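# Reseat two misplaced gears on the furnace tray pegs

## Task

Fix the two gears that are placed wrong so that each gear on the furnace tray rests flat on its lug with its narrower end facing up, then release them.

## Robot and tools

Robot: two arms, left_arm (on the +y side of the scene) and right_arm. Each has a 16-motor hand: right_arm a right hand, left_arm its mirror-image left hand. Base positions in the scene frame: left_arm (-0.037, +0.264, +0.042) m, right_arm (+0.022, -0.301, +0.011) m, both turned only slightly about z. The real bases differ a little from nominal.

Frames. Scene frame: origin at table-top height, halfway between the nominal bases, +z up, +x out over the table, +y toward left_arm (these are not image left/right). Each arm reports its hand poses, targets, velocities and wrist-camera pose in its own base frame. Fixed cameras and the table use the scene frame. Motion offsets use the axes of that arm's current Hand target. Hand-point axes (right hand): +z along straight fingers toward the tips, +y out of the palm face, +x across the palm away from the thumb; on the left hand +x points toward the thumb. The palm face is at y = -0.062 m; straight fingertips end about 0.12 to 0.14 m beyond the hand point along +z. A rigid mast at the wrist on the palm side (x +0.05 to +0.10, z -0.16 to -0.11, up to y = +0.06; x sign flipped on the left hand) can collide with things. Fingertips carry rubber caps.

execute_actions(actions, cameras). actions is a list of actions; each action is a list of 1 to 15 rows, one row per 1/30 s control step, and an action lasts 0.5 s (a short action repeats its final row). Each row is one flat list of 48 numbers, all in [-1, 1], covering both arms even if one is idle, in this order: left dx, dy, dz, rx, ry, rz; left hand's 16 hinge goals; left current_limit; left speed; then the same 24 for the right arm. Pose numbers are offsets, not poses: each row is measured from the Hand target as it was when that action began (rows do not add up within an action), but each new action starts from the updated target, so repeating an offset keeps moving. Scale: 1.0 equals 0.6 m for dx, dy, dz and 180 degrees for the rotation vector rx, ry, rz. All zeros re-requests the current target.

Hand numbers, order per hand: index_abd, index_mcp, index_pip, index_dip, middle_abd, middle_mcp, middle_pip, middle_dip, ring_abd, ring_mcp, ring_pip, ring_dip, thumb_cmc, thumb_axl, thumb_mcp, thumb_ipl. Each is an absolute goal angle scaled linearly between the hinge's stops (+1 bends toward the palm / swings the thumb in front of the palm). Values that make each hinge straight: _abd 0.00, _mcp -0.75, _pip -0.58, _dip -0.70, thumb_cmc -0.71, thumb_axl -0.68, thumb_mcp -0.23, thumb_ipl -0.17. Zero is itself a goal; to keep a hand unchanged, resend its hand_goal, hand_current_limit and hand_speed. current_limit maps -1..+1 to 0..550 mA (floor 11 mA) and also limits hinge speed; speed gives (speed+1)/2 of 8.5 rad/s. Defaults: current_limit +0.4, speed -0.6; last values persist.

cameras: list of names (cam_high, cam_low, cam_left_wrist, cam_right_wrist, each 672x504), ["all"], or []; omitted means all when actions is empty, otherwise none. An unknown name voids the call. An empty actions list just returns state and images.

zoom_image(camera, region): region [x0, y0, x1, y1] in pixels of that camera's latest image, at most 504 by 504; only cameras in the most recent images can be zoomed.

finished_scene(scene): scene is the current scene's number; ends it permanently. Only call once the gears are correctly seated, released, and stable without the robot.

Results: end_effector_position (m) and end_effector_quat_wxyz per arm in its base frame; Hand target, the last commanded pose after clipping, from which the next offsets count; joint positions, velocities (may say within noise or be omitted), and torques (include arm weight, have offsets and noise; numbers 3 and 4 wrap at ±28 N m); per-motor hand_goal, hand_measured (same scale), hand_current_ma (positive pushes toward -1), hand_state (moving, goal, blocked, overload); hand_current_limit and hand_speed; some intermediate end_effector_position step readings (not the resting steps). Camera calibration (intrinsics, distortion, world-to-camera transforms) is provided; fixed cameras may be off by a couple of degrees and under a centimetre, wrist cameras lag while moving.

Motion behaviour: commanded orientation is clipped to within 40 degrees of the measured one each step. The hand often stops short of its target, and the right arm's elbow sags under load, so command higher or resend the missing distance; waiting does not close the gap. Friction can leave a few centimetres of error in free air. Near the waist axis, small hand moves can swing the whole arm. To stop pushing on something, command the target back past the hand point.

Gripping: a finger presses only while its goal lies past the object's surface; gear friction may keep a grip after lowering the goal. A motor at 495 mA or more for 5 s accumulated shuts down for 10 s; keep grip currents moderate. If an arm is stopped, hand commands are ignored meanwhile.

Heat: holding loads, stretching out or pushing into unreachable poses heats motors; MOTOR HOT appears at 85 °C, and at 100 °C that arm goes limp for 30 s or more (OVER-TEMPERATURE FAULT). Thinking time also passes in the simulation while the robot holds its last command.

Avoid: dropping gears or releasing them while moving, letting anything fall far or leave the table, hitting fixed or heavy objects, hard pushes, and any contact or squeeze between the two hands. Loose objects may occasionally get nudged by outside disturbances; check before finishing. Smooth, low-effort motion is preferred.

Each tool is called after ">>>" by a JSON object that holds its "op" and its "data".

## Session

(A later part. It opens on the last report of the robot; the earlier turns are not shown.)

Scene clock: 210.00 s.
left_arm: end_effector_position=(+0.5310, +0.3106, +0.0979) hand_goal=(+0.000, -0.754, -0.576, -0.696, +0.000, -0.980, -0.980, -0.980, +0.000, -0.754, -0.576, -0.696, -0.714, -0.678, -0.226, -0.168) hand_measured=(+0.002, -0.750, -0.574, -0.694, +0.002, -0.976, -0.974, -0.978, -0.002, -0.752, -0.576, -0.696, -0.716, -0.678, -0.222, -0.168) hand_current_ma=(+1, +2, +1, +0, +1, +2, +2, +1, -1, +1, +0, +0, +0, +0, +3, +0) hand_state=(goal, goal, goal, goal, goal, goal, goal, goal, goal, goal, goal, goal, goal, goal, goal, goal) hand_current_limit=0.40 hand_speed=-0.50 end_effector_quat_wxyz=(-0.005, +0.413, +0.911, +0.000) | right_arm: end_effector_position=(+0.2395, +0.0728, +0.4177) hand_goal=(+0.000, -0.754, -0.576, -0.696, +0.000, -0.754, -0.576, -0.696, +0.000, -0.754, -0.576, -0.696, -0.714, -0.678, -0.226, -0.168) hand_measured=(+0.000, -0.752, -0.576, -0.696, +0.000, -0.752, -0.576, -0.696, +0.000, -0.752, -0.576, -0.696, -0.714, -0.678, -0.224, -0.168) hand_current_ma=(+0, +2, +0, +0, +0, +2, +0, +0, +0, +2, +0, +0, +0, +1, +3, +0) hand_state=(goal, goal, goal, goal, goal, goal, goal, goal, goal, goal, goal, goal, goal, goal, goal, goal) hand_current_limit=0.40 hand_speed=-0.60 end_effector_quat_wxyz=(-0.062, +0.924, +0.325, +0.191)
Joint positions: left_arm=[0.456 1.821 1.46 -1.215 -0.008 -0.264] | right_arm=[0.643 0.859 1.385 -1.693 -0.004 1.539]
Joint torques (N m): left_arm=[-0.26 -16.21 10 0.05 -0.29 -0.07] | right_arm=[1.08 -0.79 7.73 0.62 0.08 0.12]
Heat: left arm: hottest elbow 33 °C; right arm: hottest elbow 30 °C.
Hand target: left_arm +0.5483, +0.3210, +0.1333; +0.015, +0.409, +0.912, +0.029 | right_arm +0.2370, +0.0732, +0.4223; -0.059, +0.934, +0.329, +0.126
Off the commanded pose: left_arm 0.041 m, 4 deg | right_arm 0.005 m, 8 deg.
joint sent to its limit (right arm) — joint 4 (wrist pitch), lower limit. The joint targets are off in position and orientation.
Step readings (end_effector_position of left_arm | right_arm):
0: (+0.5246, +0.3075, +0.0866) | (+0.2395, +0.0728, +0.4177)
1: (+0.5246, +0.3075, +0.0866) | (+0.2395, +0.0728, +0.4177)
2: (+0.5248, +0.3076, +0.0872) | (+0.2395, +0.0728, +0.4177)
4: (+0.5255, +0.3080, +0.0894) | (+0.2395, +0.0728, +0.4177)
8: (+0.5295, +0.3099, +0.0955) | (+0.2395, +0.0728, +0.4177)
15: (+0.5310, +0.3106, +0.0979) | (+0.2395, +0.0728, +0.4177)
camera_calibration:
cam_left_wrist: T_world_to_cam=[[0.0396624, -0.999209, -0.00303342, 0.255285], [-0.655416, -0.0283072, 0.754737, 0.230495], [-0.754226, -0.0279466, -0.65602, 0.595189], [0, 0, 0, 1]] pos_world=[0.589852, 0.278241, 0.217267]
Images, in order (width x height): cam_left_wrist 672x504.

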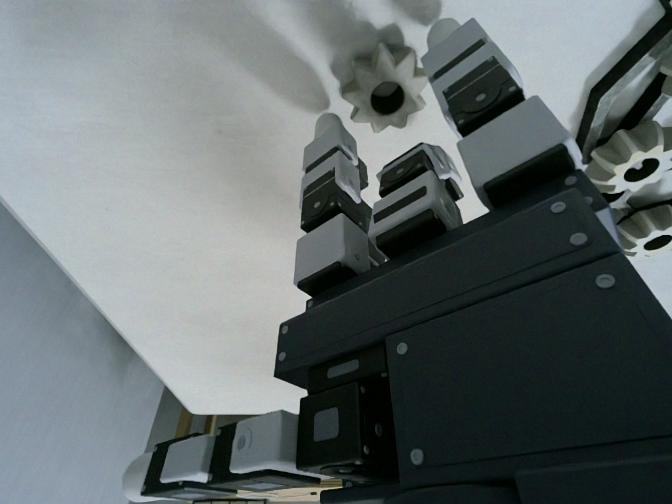

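>>> {"op": "execute_actions", "data": {"actions": [[[0,0,0,0,0,0,0.0,-0.785,-0.576,-0.696,0,-0.98,-0.98,-0.98,0,-0.785,-0.576,-0.696,-0.714,-0.678,-0.226,-0.168,0.79,-0.7,0,0,0,0,0,0,0,-0.754,-0.576,-0.696,0,-0.754,-0.576,-0.696,0,-0.754,-0.576,-0.696,-0.714,-0.678,-0.226,-0.168,0.4,-0.6]],[[0,0,0,0,0,0,0.12,-0.785,-0.576,-0.696,0,-0.98,-0.98,-0.98,-0.12,-0.785,-0.576,-0.696,-0.714,-0.678,-0.226,-0.168,0.79,-0.85,0,0,0,0,0,0,0,-0.754,-0.576,-0.696,0,-0.754,-0.576,-0.696,0,-0.754,-0.576,-0.696,-0.714,-0.678,-0.226,-0.168,0.4,-0.6]],[[0,0,0,0,0,0,0.36,-0.785,-0.576,-0.696,0,-0.98,-0.98,-0.98,-0.36,-0.785,-0.576,-0.696,-0.714,-0.678,-0.226,-0.168,0.79,-0.85,0,0,0,0,0,0,0,-0.754,-0.576,-0.696,0,-0.754,-0.576,-0.696,0,-0.754,-0.576,-0.696,-0.714,-0.678,-0.226,-0.168,0.4,-0.6]]], "cameras": ["cam_left_wrist"]}}

>>> {"op": "zoom_image", "data": {"camera": "cam_left_wrist", "region": [240, 0, 480, 180]}}

Scene clock: 212.63 s.
left_arm: end_effector_position=(+0.5290, +0.3139, +0.0979) hand_goal=(+0.360, -0.786, -0.576, -0.696, +0.000, -0.980, -0.980, -0.980, -0.360, -0.786, -0.576, -0.696, -0.714, -0.678, -0.226, -0.168) hand_measured=(+0.108, -0.782, -0.574, -0.694, +0.002, -0.976, -0.974, -0.978, -0.112, -0.784, -0.576, -0.696, -0.716, -0.678, -0.222, -0.168) hand_current_ma=(-492, +1, +1, +0, +1, +2, +2, +1, +492, +1, +0, +0, +0, +0, +3, +0) hand_state=(blocked, goal, goal, goal, goal, goal, goal, goal, blocked, goal, goal, goal, goal, goal, goal, goal) hand_current_limit=0.79 hand_speed=-0.85 end_effector_quat_wxyz=(-0.005, +0.410, +0.912, +0.000) | right_arm: end_effector_position=(+0.2395, +0.0728, +0.4177) hand_goal=(+0.000, -0.754, -0.576, -0.696, +0.000, -0.754, -0.576, -0.696, +0.000, -0.754, -0.576, -0.696, -0.714, -0.678, -0.226, -0.168) hand_measured=(+0.000, -0.752, -0.576, -0.696, +0.000, -0.752, -0.576, -0.696, +0.000, -0.752, -0.576, -0.696, -0.714, -0.678, -0.224, -0.168) hand_current_ma=(+0, +2, +0, +0, +0, +2, +0, +0, +0, +2, +0, +0, +0, +1, +3, +0) hand_state=(goal, goal, goal, goal, goal, goal, goal, goal, goal, goal, goal, goal, goal, goal, goal, goal) hand_current_limit=0.40 hand_speed=-0.60 end_effector_quat_wxyz=(-0.062, +0.924, +0.325, +0.191)
Joint positions: left_arm=[0.462 1.821 1.46 -1.215 -0.008 -0.264] | right_arm=[0.643 0.859 1.385 -1.693 -0.004 1.539]
Joint torques (N m): left_arm=[-0.38 -16.26 9.98 0.09 -0.28 -0.09] | right_arm=[0.91 -0.67 7.72 0.62 0.09 0.12]
Heat: left arm: hottest elbow 34 °C; right arm: hottest elbow 30 °C.
Hand target: left_arm +0.5483, +0.3210, +0.1333; +0.015, +0.409, +0.912, +0.029 | right_arm +0.2370, +0.0732, +0.4223; -0.059, +0.934, +0.329, +0.126
Off the commanded pose: left_arm 0.041 m, 4 deg | right_arm 0.005 m, 8 deg.
joint sent to its limit (right arm) — joint 4 (wrist pitch), lower limit. The joint targets are off in position and orientation.
Step readings (end_effector_position of left_arm | right_arm):
0: (+0.5310, +0.3106, +0.0979) | (+0.2395, +0.0728, +0.4177)
1: (+0.5310, +0.3106, +0.0979) | (+0.2395, +0.0728, +0.4177)
2: (+0.5310, +0.3106, +0.0979) | (+0.2395, +0.0728, +0.4177)
4: (+0.5310, +0.3106, +0.0979) | (+0.2395, +0.0728, +0.4177)
8: (+0.5310, +0.3106, +0.0979) | (+0.2395, +0.0728, +0.4177)
15: (+0.5310, +0.3106, +0.0979) | (+0.2395, +0.0728, +0.4177)
16: (+0.5310, +0.3106, +0.0979) | (+0.2395, +0.0728, +0.4177)
17: (+0.5310, +0.3106, +0.0979) | (+0.2395, +0.0728, +0.4177)
19: (+0.5310, +0.3106, +0.0979) | (+0.2395, +0.0728, +0.4177)
23: (+0.5300, +0.3124, +0.0982) | (+0.2395, +0.0728, +0.4177)
30: (+0.5290, +0.3139, +0.0979) | (+0.2395, +0.0728, +0.4177)
31: (+0.5290, +0.3139, +0.0979) | (+0.2395, +0.0728, +0.4177)
32: (+0.5290, +0.3139, +0.0979) | (+0.2395, +0.0728, +0.4177)
34: (+0.5290, +0.3139, +0.0979) | (+0.2395, +0.0728, +0.4177)
38: (+0.5290, +0.3139, +0.0979) | (+0.2395, +0.0728, +0.4177)
45: (+0.5290, +0.3139, +0.0979) | (+0.2395, +0.0728, +0.4177)
camera_calibration:
cam_left_wrist: T_world_to_cam=[[0.0458297, -0.998945, -0.00304299, 0.255234], [-0.655209, -0.0323589, 0.754754, 0.230495], [-0.754056, -0.0325963, -0.656001, 0.595209], [0, 0, 0, 1]] pos_world=[0.588146, 0.281825, 0.217267]
Images, in order (width x height): cam_left_wrist 672x504.

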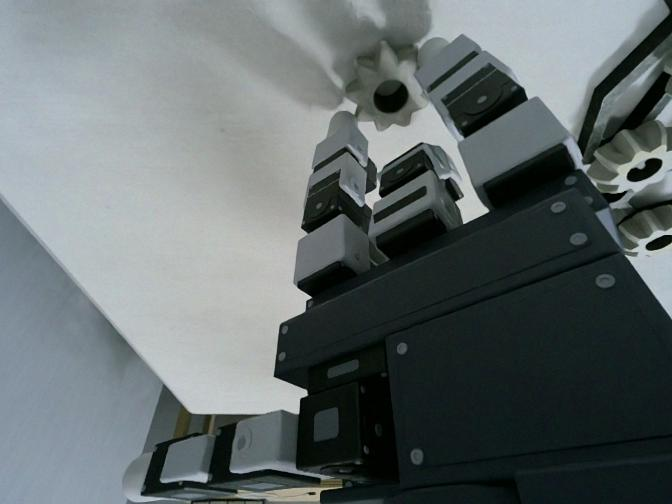

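Scaled by 2.100 from the camera's 672x504 image, which has a finer 960x720 frame.

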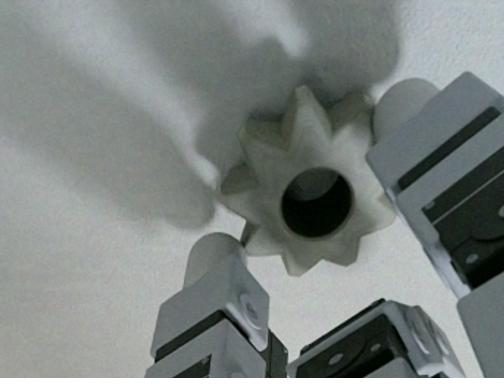

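>>> {"op": "execute_actions", "data": {"actions": [[[-0.0004,0.002,-0.007,0,0,0,0.36,-0.785,-0.576,-0.696,0,-0.98,-0.98,-0.98,-0.36,-0.785,-0.576,-0.696,-0.714,-0.678,-0.226,-0.168,0.79,-0.85,0,0,0,0,0,0,0,-0.754,-0.576,-0.696,0,-0.754,-0.576,-0.696,0,-0.754,-0.576,-0.696,-0.714,-0.678,-0.226,-0.168,0.4,-0.6]]], "cameras": ["cam_left_wrist"]}}

>>> {"op": "zoom_image", "data": {"camera": "cam_left_wrist", "region": [240, 0, 480, 180]}}

Scene clock: 213.90 s.
left_arm: end_effector_position=(+0.5320, +0.3154, +0.1075) hand_goal=(+0.360, -0.786, -0.576, -0.696, +0.000, -0.980, -0.980, -0.980, -0.360, -0.786, -0.576, -0.696, -0.714, -0.678, -0.226, -0.168) hand_measured=(+0.354, -0.786, -0.576, -0.696, +0.002, -0.976, -0.974, -0.978, -0.354, -0.786, -0.578, -0.696, -0.716, -0.678, -0.222, -0.168) hand_current_ma=(-2, +0, +0, +0, +0, +2, +2, +1, +2, +0, +0, +0, +0, +0, +3, +0) hand_state=(goal, goal, goal, goal, goal, goal, goal, goal, goal, goal, goal, goal, goal, goal, goal, goal) hand_current_limit=0.79 hand_speed=-0.85 end_effector_quat_wxyz=(-0.002, +0.410, +0.912, +0.003) | right_arm: end_effector_position=(+0.2395, +0.0728, +0.4177) hand_goal=(+0.000, -0.754, -0.576, -0.696, +0.000, -0.754, -0.576, -0.696, +0.000, -0.754, -0.576, -0.696, -0.714, -0.678, -0.226, -0.168) hand_measured=(+0.000, -0.752, -0.576, -0.696, +0.000, -0.752, -0.576, -0.696, +0.000, -0.752, -0.576, -0.696, -0.714, -0.678, -0.224, -0.168) hand_current_ma=(+0, +2, +0, +0, +0, +2, +0, +0, +0, +2, +0, +0, +0, +1, +3, +0) hand_state=(goal, goal, goal, goal, goal, goal, goal, goal, goal, goal, goal, goal, goal, goal, goal, goal) hand_current_limit=0.40 hand_speed=-0.60 end_effector_quat_wxyz=(-0.062, +0.924, +0.325, +0.191)
Joint positions: left_arm=[0.462 1.817 1.478 -1.23 -0.008 -0.264] | right_arm=[0.643 0.859 1.385 -1.693 -0.004 1.539]
Joint torques (N m): left_arm=[-0.44 -15.97 9.52 0.25 -0.26 -0.09] | right_arm=[0.97 -0.85 7.76 0.61 0.09 0.12]
Heat: left arm: hottest elbow 34 °C; right arm: hottest elbow 30 °C.
Hand target: left_arm +0.5491, +0.3215, +0.1376; +0.015, +0.409, +0.912, +0.029 | right_arm +0.2370, +0.0732, +0.4223; -0.059, +0.934, +0.329, +0.126
Off the commanded pose: left_arm 0.035 m, 4 deg | right_arm 0.005 m, 8 deg.
joint sent to its limit (right arm) — joint 4 (wrist pitch), lower limit. The joint targets are off in position and orientation.
Step readings (end_effector_position of left_arm | right_arm):
0: (+0.5290, +0.3139, +0.0979) | (+0.2395, +0.0728, +0.4177)
1: (+0.5290, +0.3139, +0.0979) | (+0.2395, +0.0728, +0.4177)
2: (+0.5291, +0.3142, +0.0985) | (+0.2395, +0.0728, +0.4177)
4: (+0.5294, +0.3141, +0.0990) | (+0.2395, +0.0728, +0.4177)
8: (+0.5313, +0.3140, +0.1024) | (+0.2395, +0.0728, +0.4177)
15: (+0.5322, +0.3150, +0.1076) | (+0.2395, +0.0728, +0.4177)
camera_calibration:
cam_left_wrist: T_world_to_cam=[[0.0458791, -0.998928, -0.0061296, 0.256937], [-0.660394, -0.0349336, 0.750106, 0.22937], [-0.749516, -0.0303663, -0.661289, 0.601142], [0, 0, 0, 1]] pos_world=[0.590252, 0.282928, 0.227052]
Images, in order (width x height): cam_left_wrist 672x504.

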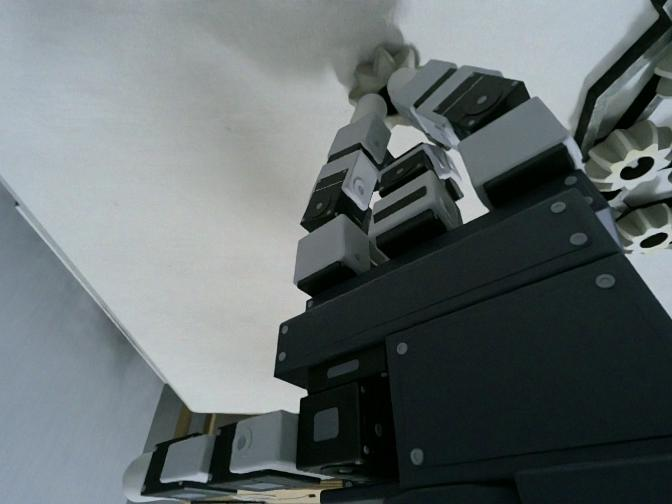

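Scaled by 2.100 from the camera's 672x504 image, which has a finer 960x720 frame.

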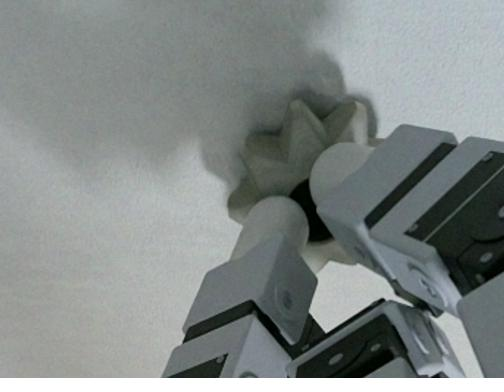

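>>> {"op": "execute_actions", "data": {"actions": [[[0,0,-0.004,0,0,0,0,-0.754,-0.576,-0.696,0,-0.98,-0.98,-0.98,0,-0.754,-0.576,-0.696,-0.714,-0.678,-0.226,-0.168,0.4,-0.5,0,0,0,0,0,0,0,-0.754,-0.576,-0.696,0,-0.754,-0.576,-0.696,0,-0.754,-0.576,-0.696,-0.714,-0.678,-0.226,-0.168,0.4,-0.6]]], "cameras": ["cam_left_wrist"]}}

>>> {"op": "zoom_image", "data": {"camera": "cam_left_wrist", "region": [240, 0, 480, 180]}}

Scene clock: 215.00 s.
left_arm: end_effector_position=(+0.5321, +0.3144, +0.1073) hand_goal=(+0.000, -0.754, -0.576, -0.696, +0.000, -0.980, -0.980, -0.980, +0.000, -0.754, -0.576, -0.696, -0.714, -0.678, -0.226, -0.168) hand_measured=(+0.002, -0.756, -0.576, -0.696, +0.002, -0.976, -0.974, -0.978, -0.002, -0.756, -0.578, -0.696, -0.716, -0.678, -0.222, -0.168) hand_current_ma=(+1, +0, +0, +0, +0, +2, +2, +1, -1, +0, +0, +0, +0, +0, +3, +0) hand_state=(goal, goal, goal, goal, goal, goal, goal, goal, goal, goal, goal, goal, goal, goal, goal, goal) hand_current_limit=0.40 hand_speed=-0.50 end_effector_quat_wxyz=(-0.003, +0.410, +0.912, +0.003) | right_arm: end_effector_position=(+0.2395, +0.0728, +0.4177) hand_goal=(+0.000, -0.754, -0.576, -0.696, +0.000, -0.754, -0.576, -0.696, +0.000, -0.754, -0.576, -0.696, -0.714, -0.678, -0.226, -0.168) hand_measured=(+0.000, -0.752, -0.576, -0.696, +0.000, -0.752, -0.576, -0.696, +0.000, -0.752, -0.576, -0.696, -0.714, -0.678, -0.224, -0.168) hand_current_ma=(+0, +2, +0, +0, +0, +2, +0, +0, +0, +2, +0, +0, +0, +1, +3, +0) hand_state=(goal, goal, goal, goal, goal, goal, goal, goal, goal, goal, goal, goal, goal, goal, goal, goal) hand_current_limit=0.40 hand_speed=-0.60 end_effector_quat_wxyz=(-0.062, +0.924, +0.325, +0.191)
Joint positions: left_arm=[0.461 1.817 1.478 -1.232 -0.008 -0.264] | right_arm=[0.643 0.859 1.385 -1.693 -0.004 1.539]
Joint torques (N m): left_arm=[-0.56 -16.15 9.83 0.1 -0.28 -0.08] | right_arm=[1.03 -0.97 7.73 0.61 0.09 0.11]
Heat: left arm: hottest elbow 34 °C; right arm: hottest elbow 30 °C.
Hand target: left_arm +0.5490, +0.3214, +0.1400; +0.015, +0.409, +0.912, +0.029 | right_arm +0.2370, +0.0732, +0.4223; -0.059, +0.934, +0.329, +0.126
Off the commanded pose: left_arm 0.037 m, 4 deg | right_arm 0.005 m, 8 deg.
joint sent to its limit (right arm) — joint 4 (wrist pitch), lower limit. The joint targets are off in position and orientation.
Step readings (end_effector_position of left_arm | right_arm):
0: (+0.5320, +0.3154, +0.1075) | (+0.2395, +0.0728, +0.4177)
1: (+0.5320, +0.3154, +0.1075) | (+0.2395, +0.0728, +0.4177)
2: (+0.5320, +0.3154, +0.1075) | (+0.2395, +0.0728, +0.4177)
4: (+0.5325, +0.3145, +0.1075) | (+0.2395, +0.0728, +0.4177)
8: (+0.5321, +0.3144, +0.1073) | (+0.2395, +0.0728, +0.4177)
15: (+0.5321, +0.3144, +0.1073) | (+0.2395, +0.0728, +0.4177)
camera_calibration:
cam_left_wrist: T_world_to_cam=[[0.0442881, -0.999003, -0.0055754, 0.256761], [-0.659407, -0.0334245, 0.751043, 0.22846], [-0.75048, -0.0295858, -0.66023, 0.601316], [0, 0, 0, 1]] pos_world=[0.590553, 0.281932, 0.226855]
Images, in order (width x height): cam_left_wrist 672x504.

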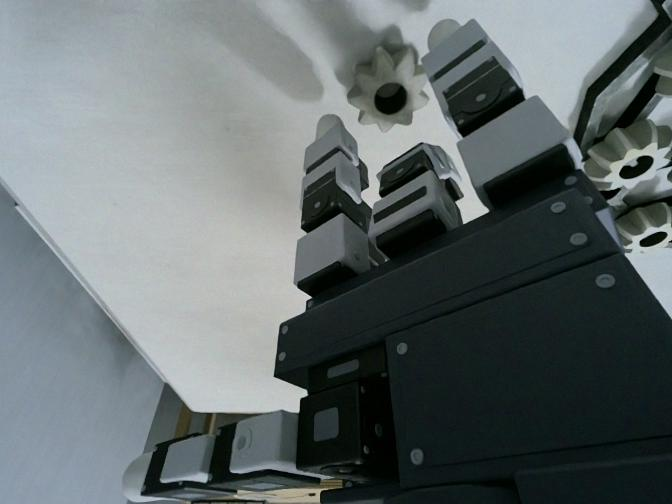

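Scaled by 2.100 from the camera's 672x504 image, which has a finer 960x720 frame.

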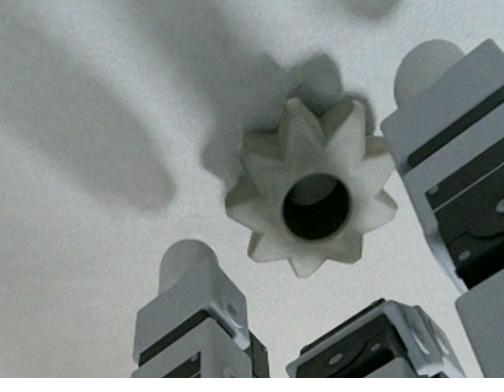

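>>> {"op": "execute_actions", "data": {"actions": [[[0.0269,-0.024,0.0155,0,0,-0.05,0,-0.754,-0.576,-0.696,0,-0.98,-0.98,-0.98,0,-0.754,-0.576,-0.696,-0.714,-0.678,-0.226,-0.168,0.4,-0.5,0,0,0,0,0,0,0,-0.754,-0.576,-0.696,0,-0.754,-0.576,-0.696,0,-0.754,-0.576,-0.696,-0.714,-0.678,-0.226,-0.168,0.4,-0.6]],[[0.0006,-0.0026,0.0442,0,0,0,0,-0.754,-0.576,-0.696,0,-0.98,-0.98,-0.98,0,-0.754,-0.576,-0.696,-0.714,-0.678,-0.226,-0.168,0.4,-0.5,0,0,0,0,0,0,0,-0.754,-0.576,-0.696,0,-0.754,-0.576,-0.696,0,-0.754,-0.576,-0.696,-0.714,-0.678,-0.226,-0.168,0.4,-0.6]],[[-0.0027,0.0082,-0.0408,0,0,0,0,-0.754,-0.576,-0.696,0,-0.98,-0.98,-0.98,0,-0.754,-0.576,-0.696,-0.714,-0.678,-0.226,-0.168,0.4,-0.5,0,0,0,0,0,0,0,-0.754,-0.576,-0.696,0,-0.754,-0.576,-0.696,0,-0.754,-0.576,-0.696,-0.714,-0.678,-0.226,-0.168,0.4,-0.6]]], "cameras": ["cam_left_wrist"]}}

>>> {"op": "zoom_image", "data": {"camera": "cam_left_wrist", "region": [240, 0, 480, 180]}}

Scene clock: 218.13 s.
left_arm: end_effector_position=(+0.5120, +0.3164, +0.0904) hand_goal=(+0.000, -0.754, -0.576, -0.696, +0.000, -0.980, -0.980, -0.980, +0.000, -0.754, -0.576, -0.696, -0.714, -0.678, -0.226, -0.168) hand_measured=(+0.002, -0.754, -0.576, -0.696, +0.002, -0.976, -0.974, -0.978, -0.002, -0.754, -0.578, -0.696, -0.716, -0.678, -0.222, -0.168) hand_current_ma=(+1, +0, +0, +0, +0, +2, +2, +1, -1, +0, +0, +0, +0, +0, +3, +0) hand_state=(goal, goal, goal, goal, goal, goal, goal, goal, goal, goal, goal, goal, goal, goal, goal, goal) hand_current_limit=0.40 hand_speed=-0.50 end_effector_quat_wxyz=(-0.007, +0.342, +0.940, -0.001) | right_arm: end_effector_position=(+0.2395, +0.0728, +0.4177) hand_goal=(+0.000, -0.754, -0.576, -0.696, +0.000, -0.754, -0.576, -0.696, +0.000, -0.754, -0.576, -0.696, -0.714, -0.678, -0.226, -0.168) hand_measured=(+0.000, -0.752, -0.576, -0.696, +0.000, -0.752, -0.576, -0.696, +0.000, -0.752, -0.576, -0.696, -0.714, -0.678, -0.224, -0.168) hand_current_ma=(+0, +2, +0, +0, +0, +2, +0, +0, +0, +2, +0, +0, +0, +1, +3, +0) hand_state=(goal, goal, goal, goal, goal, goal, goal, goal, goal, goal, goal, goal, goal, goal, goal, goal) hand_current_limit=0.40 hand_speed=-0.60 end_effector_quat_wxyz=(-0.062, +0.924, +0.325, +0.191)
Joint positions: left_arm=[0.461 1.815 1.431 -1.198 -0.008 -0.413] | right_arm=[0.643 0.859 1.385 -1.693 -0.004 1.539]
Joint torques (N m): left_arm=[-0.21 -16.21 10.11 0.08 -0.28 -0.13] | right_arm=[0.85 -0.85 7.73 0.62 0.09 0.11]
Heat: left arm: hottest elbow 34 °C; right arm: hottest elbow 30 °C.
Hand target: left_arm +0.5312, +0.3261, +0.1279; +0.017, +0.336, +0.941, +0.028 | right_arm +0.2370, +0.0732, +0.4223; -0.059, +0.934, +0.329, +0.126
Off the commanded pose: left_arm 0.043 m, 4 deg | right_arm 0.005 m, 8 deg.
joint sent to its limit (right arm) — joint 4 (wrist pitch), lower limit. The joint targets are off in position and orientation.
Step readings (end_effector_position of left_arm | right_arm):
0: (+0.5321, +0.3144, +0.1073) | (+0.2395, +0.0728, +0.4177)
1: (+0.5320, +0.3144, +0.1073) | (+0.2395, +0.0728, +0.4177)
2: (+0.5313, +0.3149, +0.1073) | (+0.2395, +0.0728, +0.4177)
4: (+0.5294, +0.3161, +0.1074) | (+0.2395, +0.0728, +0.4177)
8: (+0.5257, +0.3188, +0.1071) | (+0.2395, +0.0728, +0.4177)
15: (+0.5215, +0.3201, +0.1062) | (+0.2395, +0.0728, +0.4177)
16: (+0.5216, +0.3204, +0.1063) | (+0.2395, +0.0728, +0.4177)
17: (+0.5218, +0.3206, +0.1054) | (+0.2395, +0.0728, +0.4177)
19: (+0.5223, +0.3211, +0.1022) | (+0.2395, +0.0728, +0.4177)
23: (+0.5198, +0.3202, +0.0943) | (+0.2395, +0.0728, +0.4177)
30: (+0.5204, +0.3206, +0.0931) | (+0.2395, +0.0728, +0.4177)
31: (+0.5204, +0.3206, +0.0931) | (+0.2395, +0.0728, +0.4177)
32: (+0.5204, +0.3206, +0.0931) | (+0.2395, +0.0728, +0.4177)
34: (+0.5187, +0.3198, +0.0925) | (+0.2395, +0.0728, +0.4177)
38: (+0.5140, +0.3174, +0.0910) | (+0.2395, +0.0728, +0.4177)
45: (+0.5123, +0.3166, +0.0905) | (+0.2395, +0.0728, +0.4177)
camera_calibration:
cam_left_wrist: T_world_to_cam=[[0.191807, -0.981429, -0.00257793, 0.178283], [-0.639683, -0.127009, 0.758073, 0.24677], [-0.744322, -0.143755, -0.652165, 0.607346], [0, 0, 0, 1]] pos_world=[0.57572, 0.293624, 0.20948]
Images, in order (width x height): cam_left_wrist 672x504.

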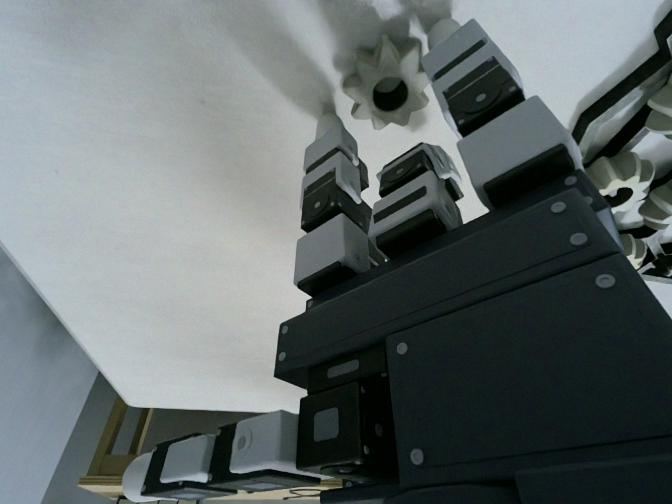

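Scaled by 2.100 from the camera's 672x504 image, which has a finer 960x720 frame.

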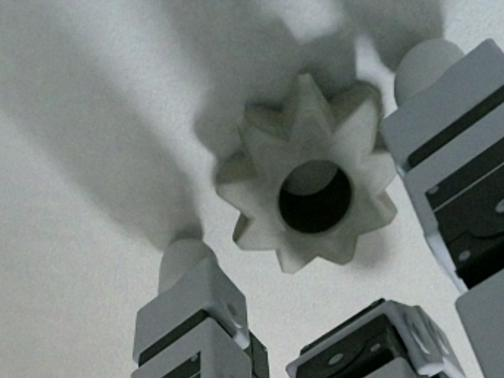

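>>> {"op": "execute_actions", "data": {"actions": [[[0,0,0,0,0,0,0.1,-0.767,-0.576,-0.696,0,-0.98,-0.98,-0.98,-0.1,-0.767,-0.576,-0.696,-0.714,-0.678,-0.226,-0.168,0.79,-0.85,0,0,0,0,0,0,0,-0.754,-0.576,-0.696,0,-0.754,-0.576,-0.696,0,-0.754,-0.576,-0.696,-0.714,-0.678,-0.226,-0.168,0.4,-0.6]],[[0,0,0,0,0,0,0.36,-0.767,-0.576,-0.696,0,-0.98,-0.98,-0.98,-0.36,-0.767,-0.576,-0.696,-0.714,-0.678,-0.226,-0.168,0.79,-0.85,0,0,0,0,0,0,0,-0.754,-0.576,-0.696,0,-0.754,-0.576,-0.696,0,-0.754,-0.576,-0.696,-0.714,-0.678,-0.226,-0.168,0.4,-0.6]]], "cameras": ["cam_left_wrist"]}}

>>> {"op": "zoom_image", "data": {"camera": "cam_left_wrist", "region": [240, 0, 480, 180]}}

Scene clock: 219.87 s.
left_arm: end_effector_position=(+0.5118, +0.3165, +0.0904) hand_goal=(+0.360, -0.768, -0.576, -0.696, +0.000, -0.980, -0.980, -0.980, -0.360, -0.768, -0.576, -0.696, -0.714, -0.678, -0.226, -0.168) hand_measured=(+0.096, -0.762, -0.576, -0.696, +0.002, -0.976, -0.974, -0.978, -0.094, -0.764, -0.578, -0.696, -0.716, -0.678, -0.222, -0.168) hand_current_ma=(-492, +3, +0, +0, +0, +2, +2, +1, +492, +2, +0, +0, +0, +0, +3, +0) hand_state=(blocked, goal, goal, goal, goal, goal, goal, goal, blocked, goal, goal, goal, goal, goal, goal, goal) hand_current_limit=0.79 hand_speed=-0.85 end_effector_quat_wxyz=(-0.007, +0.341, +0.940, -0.001) | right_arm: end_effector_position=(+0.2395, +0.0728, +0.4177) hand_goal=(+0.000, -0.754, -0.576, -0.696, +0.000, -0.754, -0.576, -0.696, +0.000, -0.754, -0.576, -0.696, -0.714, -0.678, -0.226, -0.168) hand_measured=(+0.000, -0.752, -0.576, -0.696, +0.000, -0.752, -0.576, -0.696, +0.000, -0.752, -0.576, -0.696, -0.714, -0.678, -0.224, -0.168) hand_current_ma=(+0, +2, +0, +0, +0, +2, +0, +0, +0, +2, +0, +0, +0, +1, +3, +0) hand_state=(goal, goal, goal, goal, goal, goal, goal, goal, goal, goal, goal, goal, goal, goal, goal, goal) hand_current_limit=0.40 hand_speed=-0.60 end_effector_quat_wxyz=(-0.062, +0.924, +0.325, +0.191)
Joint positions: left_arm=[0.461 1.815 1.431 -1.198 -0.008 -0.414] | right_arm=[0.643 0.859 1.385 -1.693 -0.004 1.539]
Joint torques (N m): left_arm=[-0.32 -16.38 10.09 0.02 -0.28 -0.14] | right_arm=[0.91 -0.91 7.73 0.62 0.08 0.12]
Heat: left arm: hottest elbow 34 °C; right arm: hottest elbow 30 °C.
Hand target: left_arm +0.5312, +0.3261, +0.1279; +0.017, +0.336, +0.941, +0.028 | right_arm +0.2370, +0.0732, +0.4223; -0.059, +0.934, +0.329, +0.126
Off the commanded pose: left_arm 0.043 m, 4 deg | right_arm 0.005 m, 8 deg.
joint sent to its limit (right arm) — joint 4 (wrist pitch), lower limit. The joint targets are off in position and orientation.
Step readings (end_effector_position of left_arm | right_arm):
0: (+0.5120, +0.3164, +0.0904) | (+0.2395, +0.0728, +0.4177)
1: (+0.5120, +0.3164, +0.0904) | (+0.2395, +0.0728, +0.4177)
2: (+0.5120, +0.3164, +0.0904) | (+0.2395, +0.0728, +0.4177)
4: (+0.5120, +0.3164, +0.0904) | (+0.2395, +0.0728, +0.4177)
8: (+0.5118, +0.3165, +0.0904) | (+0.2395, +0.0728, +0.4177)
15: (+0.5118, +0.3165, +0.0904) | (+0.2395, +0.0728, +0.4177)
16: (+0.5118, +0.3165, +0.0904) | (+0.2395, +0.0728, +0.4177)
17: (+0.5118, +0.3165, +0.0904) | (+0.2395, +0.0728, +0.4177)
19: (+0.5118, +0.3165, +0.0904) | (+0.2395, +0.0728, +0.4177)
23: (+0.5118, +0.3165, +0.0904) | (+0.2395, +0.0728, +0.4177)
30: (+0.5118, +0.3165, +0.0904) | (+0.2395, +0.0728, +0.4177)
camera_calibration:
cam_left_wrist: T_world_to_cam=[[0.193365, -0.981124, -0.00257659, 0.17741], [-0.639471, -0.128021, 0.758081, 0.246891], [-0.744101, -0.144939, -0.652155, 0.607503], [0, 0, 0, 1]] pos_world=[0.575619, 0.293719, 0.20948]
Images, in order (width x height): cam_left_wrist 672x504.

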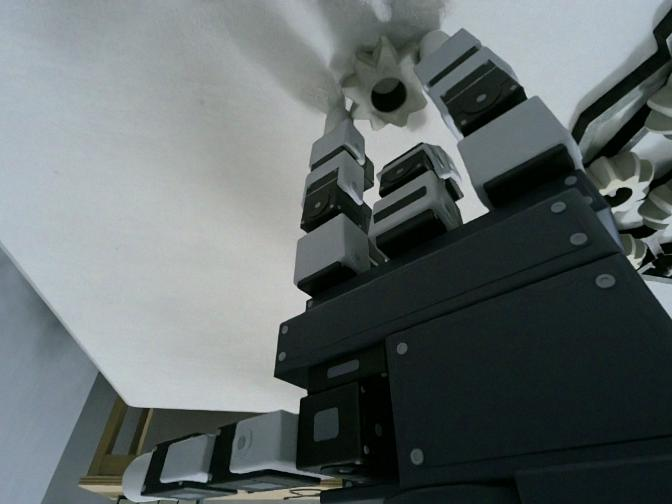

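Scaled by 2.100 from the camera's 672x504 image, which has a finer 960x720 frame.

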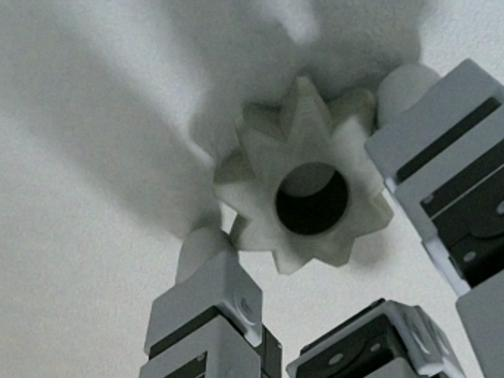

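>>> {"op": "execute_actions", "data": {"actions": [[[0,0.004,-0.01,0,0,0,0.36,-0.767,-0.576,-0.696,0,-0.98,-0.98,-0.98,-0.36,-0.767,-0.576,-0.696,-0.714,-0.678,-0.226,-0.168,0.79,-0.85,0,0,0,0,0,0,0,-0.754,-0.576,-0.696,0,-0.754,-0.576,-0.696,0,-0.754,-0.576,-0.696,-0.714,-0.678,-0.226,-0.168,0.4,-0.6]]], "cameras": ["cam_left_wrist"]}}

>>> {"op": "zoom_image", "data": {"camera": "cam_left_wrist", "region": [240, 0, 480, 180]}}

Scene clock: 220.93 s.
left_arm: end_effector_position=(+0.5095, +0.3153, +0.0907) hand_goal=(+0.360, -0.768, -0.576, -0.696, +0.000, -0.980, -0.980, -0.980, -0.360, -0.768, -0.576, -0.696, -0.714, -0.678, -0.226, -0.168) hand_measured=(+0.096, -0.762, -0.576, -0.696, +0.002, -0.976, -0.974, -0.978, -0.094, -0.764, -0.576, -0.696, -0.716, -0.678, -0.222, -0.168) hand_current_ma=(-492, +3, +0, +0, +0, +2, +2, +1, +492, +2, +0, +0, +0, +0, +3, +0) hand_state=(blocked, goal, goal, goal, goal, goal, goal, goal, blocked, goal, goal, goal, goal, goal, goal, goal) hand_current_limit=0.79 hand_speed=-0.85 end_effector_quat_wxyz=(-0.011, +0.341, +0.940, -0.006) | right_arm: end_effector_position=(+0.2395, +0.0728, +0.4177) hand_goal=(+0.000, -0.754, -0.576, -0.696, +0.000, -0.754, -0.576, -0.696, +0.000, -0.754, -0.576, -0.696, -0.714, -0.678, -0.226, -0.168) hand_measured=(+0.000, -0.752, -0.576, -0.696, +0.000, -0.752, -0.576, -0.696, +0.000, -0.752, -0.576, -0.696, -0.714, -0.678, -0.224, -0.168) hand_current_ma=(+0, +2, +0, +0, +0, +2, +0, +0, +0, +2, +0, +0, +0, +1, +3, +0) hand_state=(goal, goal, goal, goal, goal, goal, goal, goal, goal, goal, goal, goal, goal, goal, goal, goal) hand_current_limit=0.40 hand_speed=-0.60 end_effector_quat_wxyz=(-0.062, +0.924, +0.325, +0.191)
Joint positions: left_arm=[0.461 1.815 1.434 -1.213 -0.008 -0.414] | right_arm=[0.643 0.859 1.385 -1.693 -0.004 1.539]
Joint torques (N m): left_arm=[-0.15 -16.67 10.77 -0.01 -0.28 -0.11] | right_arm=[1.03 -0.97 7.71 0.61 0.08 0.11]
Heat: left arm: hottest elbow 34 °C; right arm: hottest elbow 30 °C.
Hand target: left_arm +0.5324, +0.3277, +0.1340; +0.017, +0.336, +0.941, +0.028 | right_arm +0.2370, +0.0732, +0.4223; -0.059, +0.934, +0.329, +0.126
Off the commanded pose: left_arm 0.051 m, 5 deg | right_arm 0.005 m, 8 deg.
joint sent to its limit (right arm) — joint 4 (wrist pitch), lower limit. The joint targets are off in position and orientation.
Step readings (end_effector_position of left_arm | right_arm):
0: (+0.5118, +0.3165, +0.0904) | (+0.2395, +0.0728, +0.4177)
1: (+0.5118, +0.3165, +0.0904) | (+0.2395, +0.0728, +0.4177)
2: (+0.5120, +0.3166, +0.0909) | (+0.2395, +0.0728, +0.4177)
4: (+0.5114, +0.3162, +0.0907) | (+0.2395, +0.0728, +0.4177)
8: (+0.5096, +0.3154, +0.0903) | (+0.2395, +0.0728, +0.4177)
15: (+0.5095, +0.3153, +0.0907) | (+0.2395, +0.0728, +0.4177)
camera_calibration:
cam_left_wrist: T_world_to_cam=[[0.193361, -0.981127, 0.00067319, 0.176432], [-0.631154, -0.123863, 0.765704, 0.238795], [-0.751169, -0.148482, -0.643193, 0.609726], [0, 0, 0, 1]] pos_world=[0.574609, 0.293214, 0.209207]
Images, in order (width x height): cam_left_wrist 672x504.

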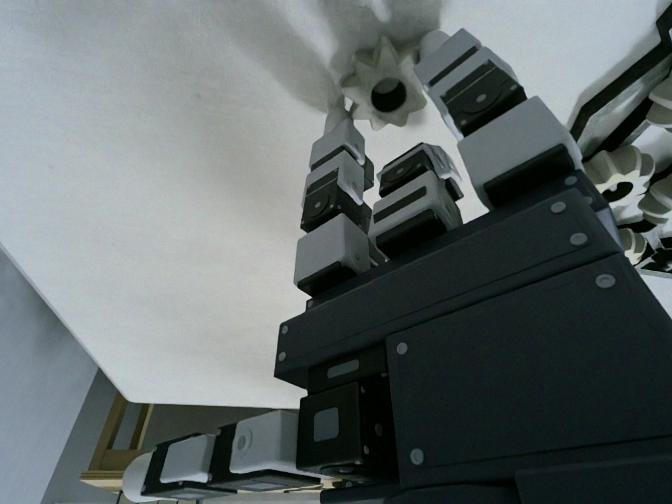

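Scaled by 2.100 from the camera's 672x504 image, which has a finer 960x720 frame.

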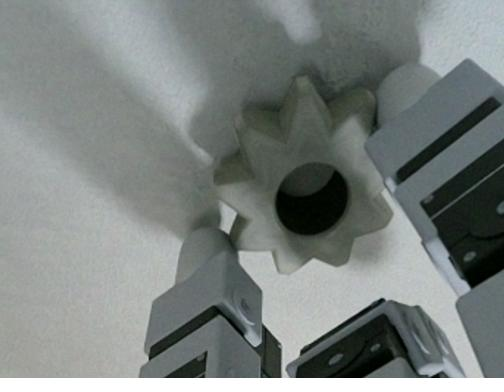

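>>> {"op": "execute_actions", "data": {"actions": [[[0,0.003,-0.007,0,0,0,0.36,-0.767,-0.576,-0.696,0,-0.98,-0.98,-0.98,-0.36,-0.767,-0.576,-0.696,-0.714,-0.678,-0.226,-0.168,0.79,-0.85,0,0,0,0,0,0,0,-0.754,-0.576,-0.696,0,-0.754,-0.576,-0.696,0,-0.754,-0.576,-0.696,-0.714,-0.678,-0.226,-0.168,0.4,-0.6]]], "cameras": ["cam_left_wrist"]}}

>>> {"op": "zoom_image", "data": {"camera": "cam_left_wrist", "region": [240, 0, 480, 180]}}

Scene clock: 221.90 s.
left_arm: end_effector_position=(+0.5100, +0.3155, +0.0938) hand_goal=(+0.360, -0.768, -0.576, -0.696, +0.000, -0.980, -0.980, -0.980, -0.360, -0.768, -0.576, -0.696, -0.714, -0.678, -0.226, -0.168) hand_measured=(+0.096, -0.762, -0.576, -0.696, +0.002, -0.976, -0.974, -0.978, -0.094, -0.764, -0.576, -0.696, -0.716, -0.678, -0.222, -0.168) hand_current_ma=(-492, +3, +0, +0, +0, +2, +2, +1, +492, +2, +0, +0, +0, +0, +3, +0) hand_state=(blocked, goal, goal, goal, goal, goal, goal, goal, blocked, goal, goal, goal, goal, goal, goal, goal) hand_current_limit=0.79 hand_speed=-0.85 end_effector_quat_wxyz=(-0.012, +0.341, +0.940, -0.007) | right_arm: end_effector_position=(+0.2395, +0.0728, +0.4177) hand_goal=(+0.000, -0.754, -0.576, -0.696, +0.000, -0.754, -0.576, -0.696, +0.000, -0.754, -0.576, -0.696, -0.714, -0.678, -0.226, -0.168) hand_measured=(+0.000, -0.752, -0.576, -0.696, +0.000, -0.752, -0.576, -0.696, +0.000, -0.752, -0.576, -0.696, -0.714, -0.678, -0.224, -0.168) hand_current_ma=(+0, +2, +0, +0, +0, +2, +0, +0, +0, +2, +0, +0, +0, +1, +3, +0) hand_state=(goal, goal, goal, goal, goal, goal, goal, goal, goal, goal, goal, goal, goal, goal, goal, goal) hand_current_limit=0.40 hand_speed=-0.60 end_effector_quat_wxyz=(-0.062, +0.924, +0.325, +0.191)
Joint positions: left_arm=[0.461 1.815 1.443 -1.226 -0.008 -0.414] | right_arm=[0.643 0.859 1.385 -1.693 -0.004 1.539]
Joint torques (N m): left_arm=[-0.21 -16.85 10.97 0.02 -0.28 -0.11] | right_arm=[0.97 -0.91 7.73 0.59 0.09 0.11]
Heat: left arm: hottest elbow 34 °C; right arm: hottest elbow 30 °C.
Hand target: left_arm +0.5333, +0.3289, +0.1383; +0.017, +0.336, +0.941, +0.028 | right_arm +0.2370, +0.0732, +0.4223; -0.059, +0.934, +0.329, +0.126
Off the commanded pose: left_arm 0.052 m, 5 deg | right_arm 0.005 m, 8 deg.
joint sent to its limit (right arm) — joint 4 (wrist pitch), lower limit. The joint targets are off in position and orientation.
Step readings (end_effector_position of left_arm | right_arm):
0: (+0.5095, +0.3153, +0.0907) | (+0.2395, +0.0728, +0.4177)
1: (+0.5095, +0.3153, +0.0907) | (+0.2395, +0.0728, +0.4177)
2: (+0.5092, +0.3151, +0.0906) | (+0.2395, +0.0728, +0.4177)
4: (+0.5090, +0.3151, +0.0911) | (+0.2395, +0.0728, +0.4177)
8: (+0.5096, +0.3154, +0.0927) | (+0.2395, +0.0728, +0.4177)
15: (+0.5103, +0.3157, +0.0939) | (+0.2395, +0.0728, +0.4177)
camera_calibration:
cam_left_wrist: T_world_to_cam=[[0.193353, -0.981128, 0.0014069, 0.176517], [-0.629054, -0.122869, 0.76759, 0.235221], [-0.752931, -0.149301, -0.64094, 0.61303], [0, 0, 0, 1]] pos_world=[0.575406, 0.293613, 0.212114]
Images, in order (width x height): cam_left_wrist 672x504.

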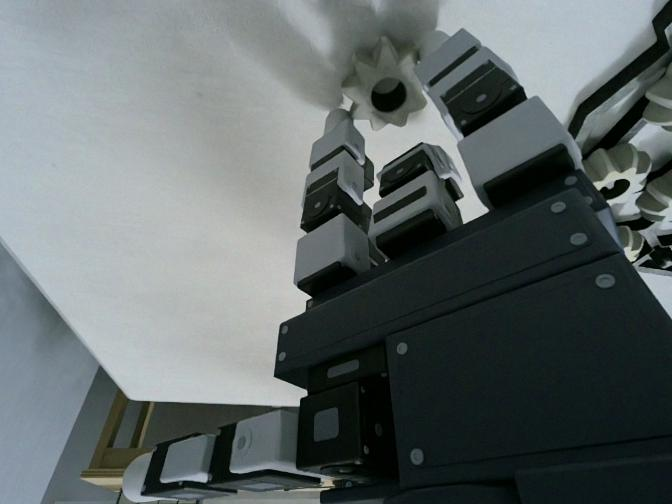

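Scaled by 2.100 from the camera's 672x504 image, which has a finer 960x720 frame.

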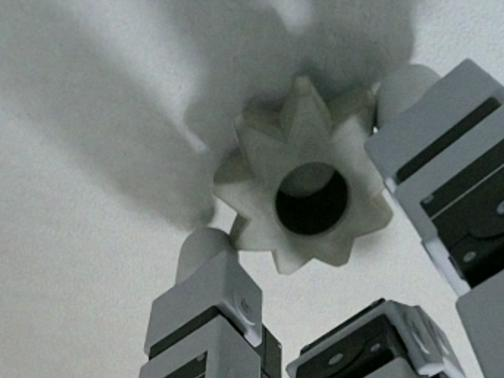

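>>> {"op": "execute_actions", "data": {"actions": [[[0,0.003,-0.01,0,0,0,0.36,-0.767,-0.576,-0.696,0,-0.98,-0.98,-0.98,-0.36,-0.767,-0.576,-0.696,-0.714,-0.678,-0.226,-0.168,0.79,-0.85,0,0,0,0,0,0,0,-0.754,-0.576,-0.696,0,-0.754,-0.576,-0.696,0,-0.754,-0.576,-0.696,-0.714,-0.678,-0.226,-0.168,0.4,-0.6]]], "cameras": ["cam_left_wrist"]}}

>>> {"op": "zoom_image", "data": {"camera": "cam_left_wrist", "region": [240, 0, 480, 180]}}

Scene clock: 222.83 s.
left_arm: end_effector_position=(+0.5118, +0.3165, +0.0993) hand_goal=(+0.360, -0.768, -0.576, -0.696, +0.000, -0.980, -0.980, -0.980, -0.360, -0.768, -0.576, -0.696, -0.714, -0.678, -0.226, -0.168) hand_measured=(+0.096, -0.762, -0.576, -0.696, +0.002, -0.976, -0.974, -0.978, -0.094, -0.764, -0.576, -0.696, -0.716, -0.678, -0.222, -0.168) hand_current_ma=(-492, +3, +0, +0, +0, +2, +2, +1, +492, +2, +0, +0, +0, +0, +3, +0) hand_state=(blocked, goal, goal, goal, goal, goal, goal, goal, blocked, goal, goal, goal, goal, goal, goal, goal) hand_current_limit=0.79 hand_speed=-0.85 end_effector_quat_wxyz=(-0.012, +0.341, +0.940, -0.007) | right_arm: end_effector_position=(+0.2395, +0.0728, +0.4177) hand_goal=(+0.000, -0.754, -0.576, -0.696, +0.000, -0.754, -0.576, -0.696, +0.000, -0.754, -0.576, -0.696, -0.714, -0.678, -0.226, -0.168) hand_measured=(+0.000, -0.752, -0.576, -0.696, +0.000, -0.752, -0.576, -0.696, +0.000, -0.752, -0.576, -0.696, -0.714, -0.678, -0.224, -0.168) hand_current_ma=(+0, +2, +0, +0, +0, +2, +0, +0, +0, +2, +0, +0, +0, +1, +3, +0) hand_state=(goal, goal, goal, goal, goal, goal, goal, goal, goal, goal, goal, goal, goal, goal, goal, goal) hand_current_limit=0.40 hand_speed=-0.60 end_effector_quat_wxyz=(-0.062, +0.924, +0.325, +0.191)
Joint positions: left_arm=[0.461 1.815 1.458 -1.241 -0.008 -0.414] | right_arm=[0.643 0.859 1.385 -1.693 -0.004 1.539]
Joint torques (N m): left_arm=[0.26 -16.5 11.08 0.02 -0.3 -0.11] | right_arm=[1.08 -0.85 7.75 0.62 0.08 0.12]
Heat: left arm: hottest elbow 34 °C; right arm: hottest elbow 30 °C.
Hand target: left_arm +0.5342, +0.3301, +0.1444; +0.017, +0.336, +0.941, +0.028 | right_arm +0.2370, +0.0732, +0.4223; -0.059, +0.934, +0.329, +0.126
Off the commanded pose: left_arm 0.052 m, 5 deg | right_arm 0.005 m, 8 deg.
joint sent to its limit (right arm) — joint 4 (wrist pitch), lower limit. The joint targets are off in position and orientation.
Step readings (end_effector_position of left_arm | right_arm):
0: (+0.5100, +0.3155, +0.0938) | (+0.2395, +0.0728, +0.4177)
1: (+0.5100, +0.3155, +0.0938) | (+0.2395, +0.0728, +0.4177)
2: (+0.5102, +0.3156, +0.0943) | (+0.2395, +0.0728, +0.4177)
4: (+0.5097, +0.3154, +0.0947) | (+0.2395, +0.0728, +0.4177)
8: (+0.5109, +0.3160, +0.0975) | (+0.2395, +0.0728, +0.4177)
15: (+0.5118, +0.3165, +0.0993) | (+0.2395, +0.0728, +0.4177)
camera_calibration:
cam_left_wrist: T_world_to_cam=[[0.193353, -0.981128, 0.0014069, 0.177044], [-0.629054, -0.122869, 0.76759, 0.232242], [-0.752931, -0.149301, -0.64094, 0.618045], [0, 0, 0, 1]] pos_world=[0.577206, 0.294513, 0.217614]
Images, in order (width x height): cam_left_wrist 672x504.

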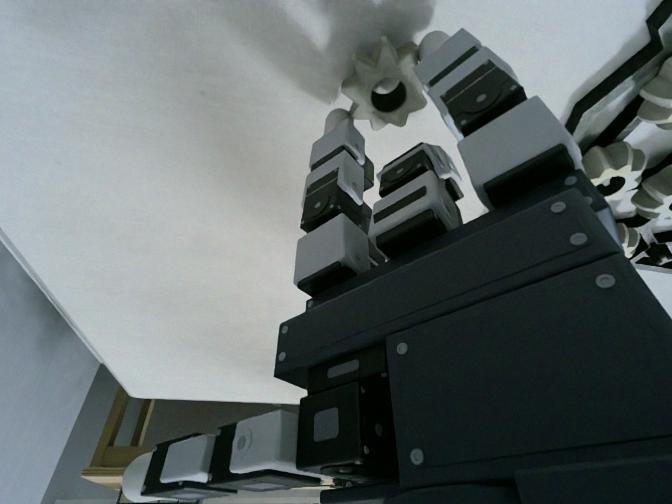

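Scaled by 2.100 from the camera's 672x504 image, which has a finer 960x720 frame.

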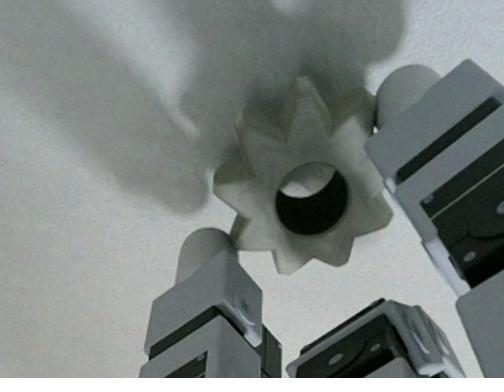

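>>> {"op": "execute_actions", "data": {"actions": [[[0,0.003,-0.015,0,0,0,0.36,-0.767,-0.576,-0.696,0,-0.98,-0.98,-0.98,-0.36,-0.767,-0.576,-0.696,-0.714,-0.678,-0.226,-0.168,0.79,-0.85,0,0,0,0,0,0,0,-0.754,-0.576,-0.696,0,-0.754,-0.576,-0.696,0,-0.754,-0.576,-0.696,-0.714,-0.678,-0.226,-0.168,0.4,-0.6]],[[0,0.003,-0.02,0,0,0,0.36,-0.767,-0.576,-0.696,0,-0.98,-0.98,-0.98,-0.36,-0.767,-0.576,-0.696,-0.714,-0.678,-0.226,-0.168,0.79,-0.85,0,0,0,0,0,0,0,-0.754,-0.576,-0.696,0,-0.754,-0.576,-0.696,0,-0.754,-0.576,-0.696,-0.714,-0.678,-0.226,-0.168,0.4,-0.6]],[[0,0.002,-0.025,0,0,0,0.36,-0.767,-0.576,-0.696,0,-0.98,-0.98,-0.98,-0.36,-0.767,-0.576,-0.696,-0.714,-0.678,-0.226,-0.168,0.79,-0.85,0,0,0,0,0,0,0,-0.754,-0.576,-0.696,0,-0.754,-0.576,-0.696,0,-0.754,-0.576,-0.696,-0.714,-0.678,-0.226,-0.168,0.4,-0.6]]], "cameras": ["cam_left_wrist"]}}

>>> {"op": "zoom_image", "data": {"camera": "cam_left_wrist", "region": [240, 0, 480, 180]}}

Scene clock: 225.13 s.
left_arm: end_effector_position=(+0.5155, +0.3183, +0.1243) hand_goal=(+0.360, -0.768, -0.576, -0.696, +0.000, -0.980, -0.980, -0.980, -0.360, -0.768, -0.576, -0.696, -0.714, -0.678, -0.226, -0.168) hand_measured=(+0.096, -0.762, -0.576, -0.696, +0.002, -0.976, -0.974, -0.978, -0.094, -0.764, -0.576, -0.696, -0.716, -0.678, -0.222, -0.168) hand_current_ma=(-492, +3, +0, +0, +0, +2, +2, +1, +492, +2, +0, +0, +0, +0, +3, +0) hand_state=(blocked, goal, goal, goal, goal, goal, goal, goal, blocked, goal, goal, goal, goal, goal, goal, goal) hand_current_limit=0.79 hand_speed=-0.85 end_effector_quat_wxyz=(-0.019, +0.341, +0.940, -0.014) | right_arm: end_effector_position=(+0.2395, +0.0728, +0.4177) hand_goal=(+0.000, -0.754, -0.576, -0.696, +0.000, -0.754, -0.576, -0.696, +0.000, -0.754, -0.576, -0.696, -0.714, -0.678, -0.226, -0.168) hand_measured=(+0.000, -0.752, -0.576, -0.696, +0.000, -0.752, -0.576, -0.696, +0.000, -0.752, -0.576, -0.696, -0.714, -0.678, -0.224, -0.168) hand_current_ma=(+0, +2, +0, +0, +0, +2, +0, +0, +0, +2, +0, +0, +0, +1, +3, +0) hand_state=(goal, goal, goal, goal, goal, goal, goal, goal, goal, goal, goal, goal, goal, goal, goal, goal) hand_current_limit=0.40 hand_speed=-0.60 end_effector_quat_wxyz=(-0.062, +0.924, +0.325, +0.191)
Joint positions: left_arm=[0.461 1.815 1.53 -1.331 -0.008 -0.414] | right_arm=[0.643 0.859 1.385 -1.693 -0.004 1.539]
Joint torques (N m): left_arm=[0.03 -18.43 11.22 -0.09 -0.27 -0.08] | right_arm=[0.97 -0.91 7.71 0.61 0.08 0.12]
Heat: left arm: hottest elbow 34 °C; right arm: hottest elbow 30 °C.
Hand target: left_arm +0.5354, +0.3323, +0.1807; +0.017, +0.336, +0.941, +0.028 | right_arm +0.2370, +0.0732, +0.4223; -0.059, +0.934, +0.329, +0.126
Off the commanded pose: left_arm 0.061 m, 6 deg | right_arm 0.005 m, 8 deg.
joint sent to its limit (right arm) — joint 4 (wrist pitch), lower limit. The joint targets are off in position and orientation.
Step readings (end_effector_position of left_arm | right_arm):
0: (+0.5118, +0.3165, +0.0993) | (+0.2395, +0.0728, +0.4177)
1: (+0.5118, +0.3165, +0.0993) | (+0.2395, +0.0728, +0.4177)
2: (+0.5120, +0.3166, +0.0998) | (+0.2395, +0.0728, +0.4177)
4: (+0.5114, +0.3162, +0.1006) | (+0.2395, +0.0728, +0.4177)
8: (+0.5124, +0.3168, +0.1039) | (+0.2395, +0.0728, +0.4177)
15: (+0.5135, +0.3173, +0.1062) | (+0.2395, +0.0728, +0.4177)
16: (+0.5135, +0.3173, +0.1062) | (+0.2395, +0.0728, +0.4177)
17: (+0.5128, +0.3169, +0.1060) | (+0.2395, +0.0728, +0.4177)
19: (+0.5123, +0.3167, +0.1074) | (+0.2395, +0.0728, +0.4177)
23: (+0.5136, +0.3174, +0.1119) | (+0.2395, +0.0728, +0.4177)
30: (+0.5151, +0.3181, +0.1148) | (+0.2395, +0.0728, +0.4177)
31: (+0.5151, +0.3181, +0.1148) | (+0.2395, +0.0728, +0.4177)
32: (+0.5149, +0.3180, +0.1153) | (+0.2395, +0.0728, +0.4177)
34: (+0.5137, +0.3174, +0.1165) | (+0.2395, +0.0728, +0.4177)
38: (+0.5148, +0.3179, +0.1215) | (+0.2395, +0.0728, +0.4177)
45: (+0.5159, +0.3185, +0.1244) | (+0.2395, +0.0728, +0.4177)
camera_calibration:
cam_left_wrist: T_world_to_cam=[[0.193403, -0.981099, 0.00624354, 0.177445], [-0.616271, -0.116529, 0.778865, 0.205648], [-0.763417, -0.154483, -0.62716, 0.642475], [0, 0, 0, 1]] pos_world=[0.582892, 0.297306, 0.241655]
Images, in order (width x height): cam_left_wrist 672x504.

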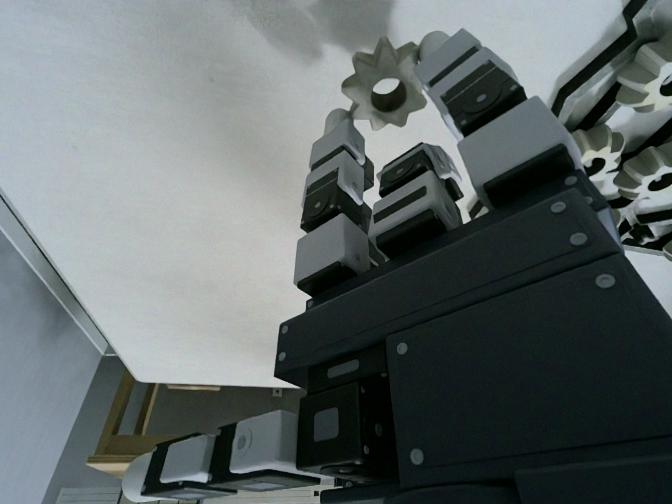

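Scaled by 2.100 from the camera's 672x504 image, which has a finer 960x720 frame.

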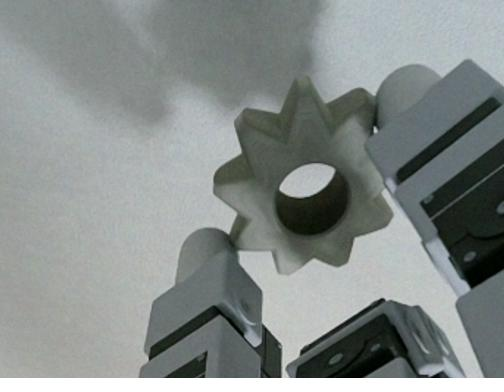

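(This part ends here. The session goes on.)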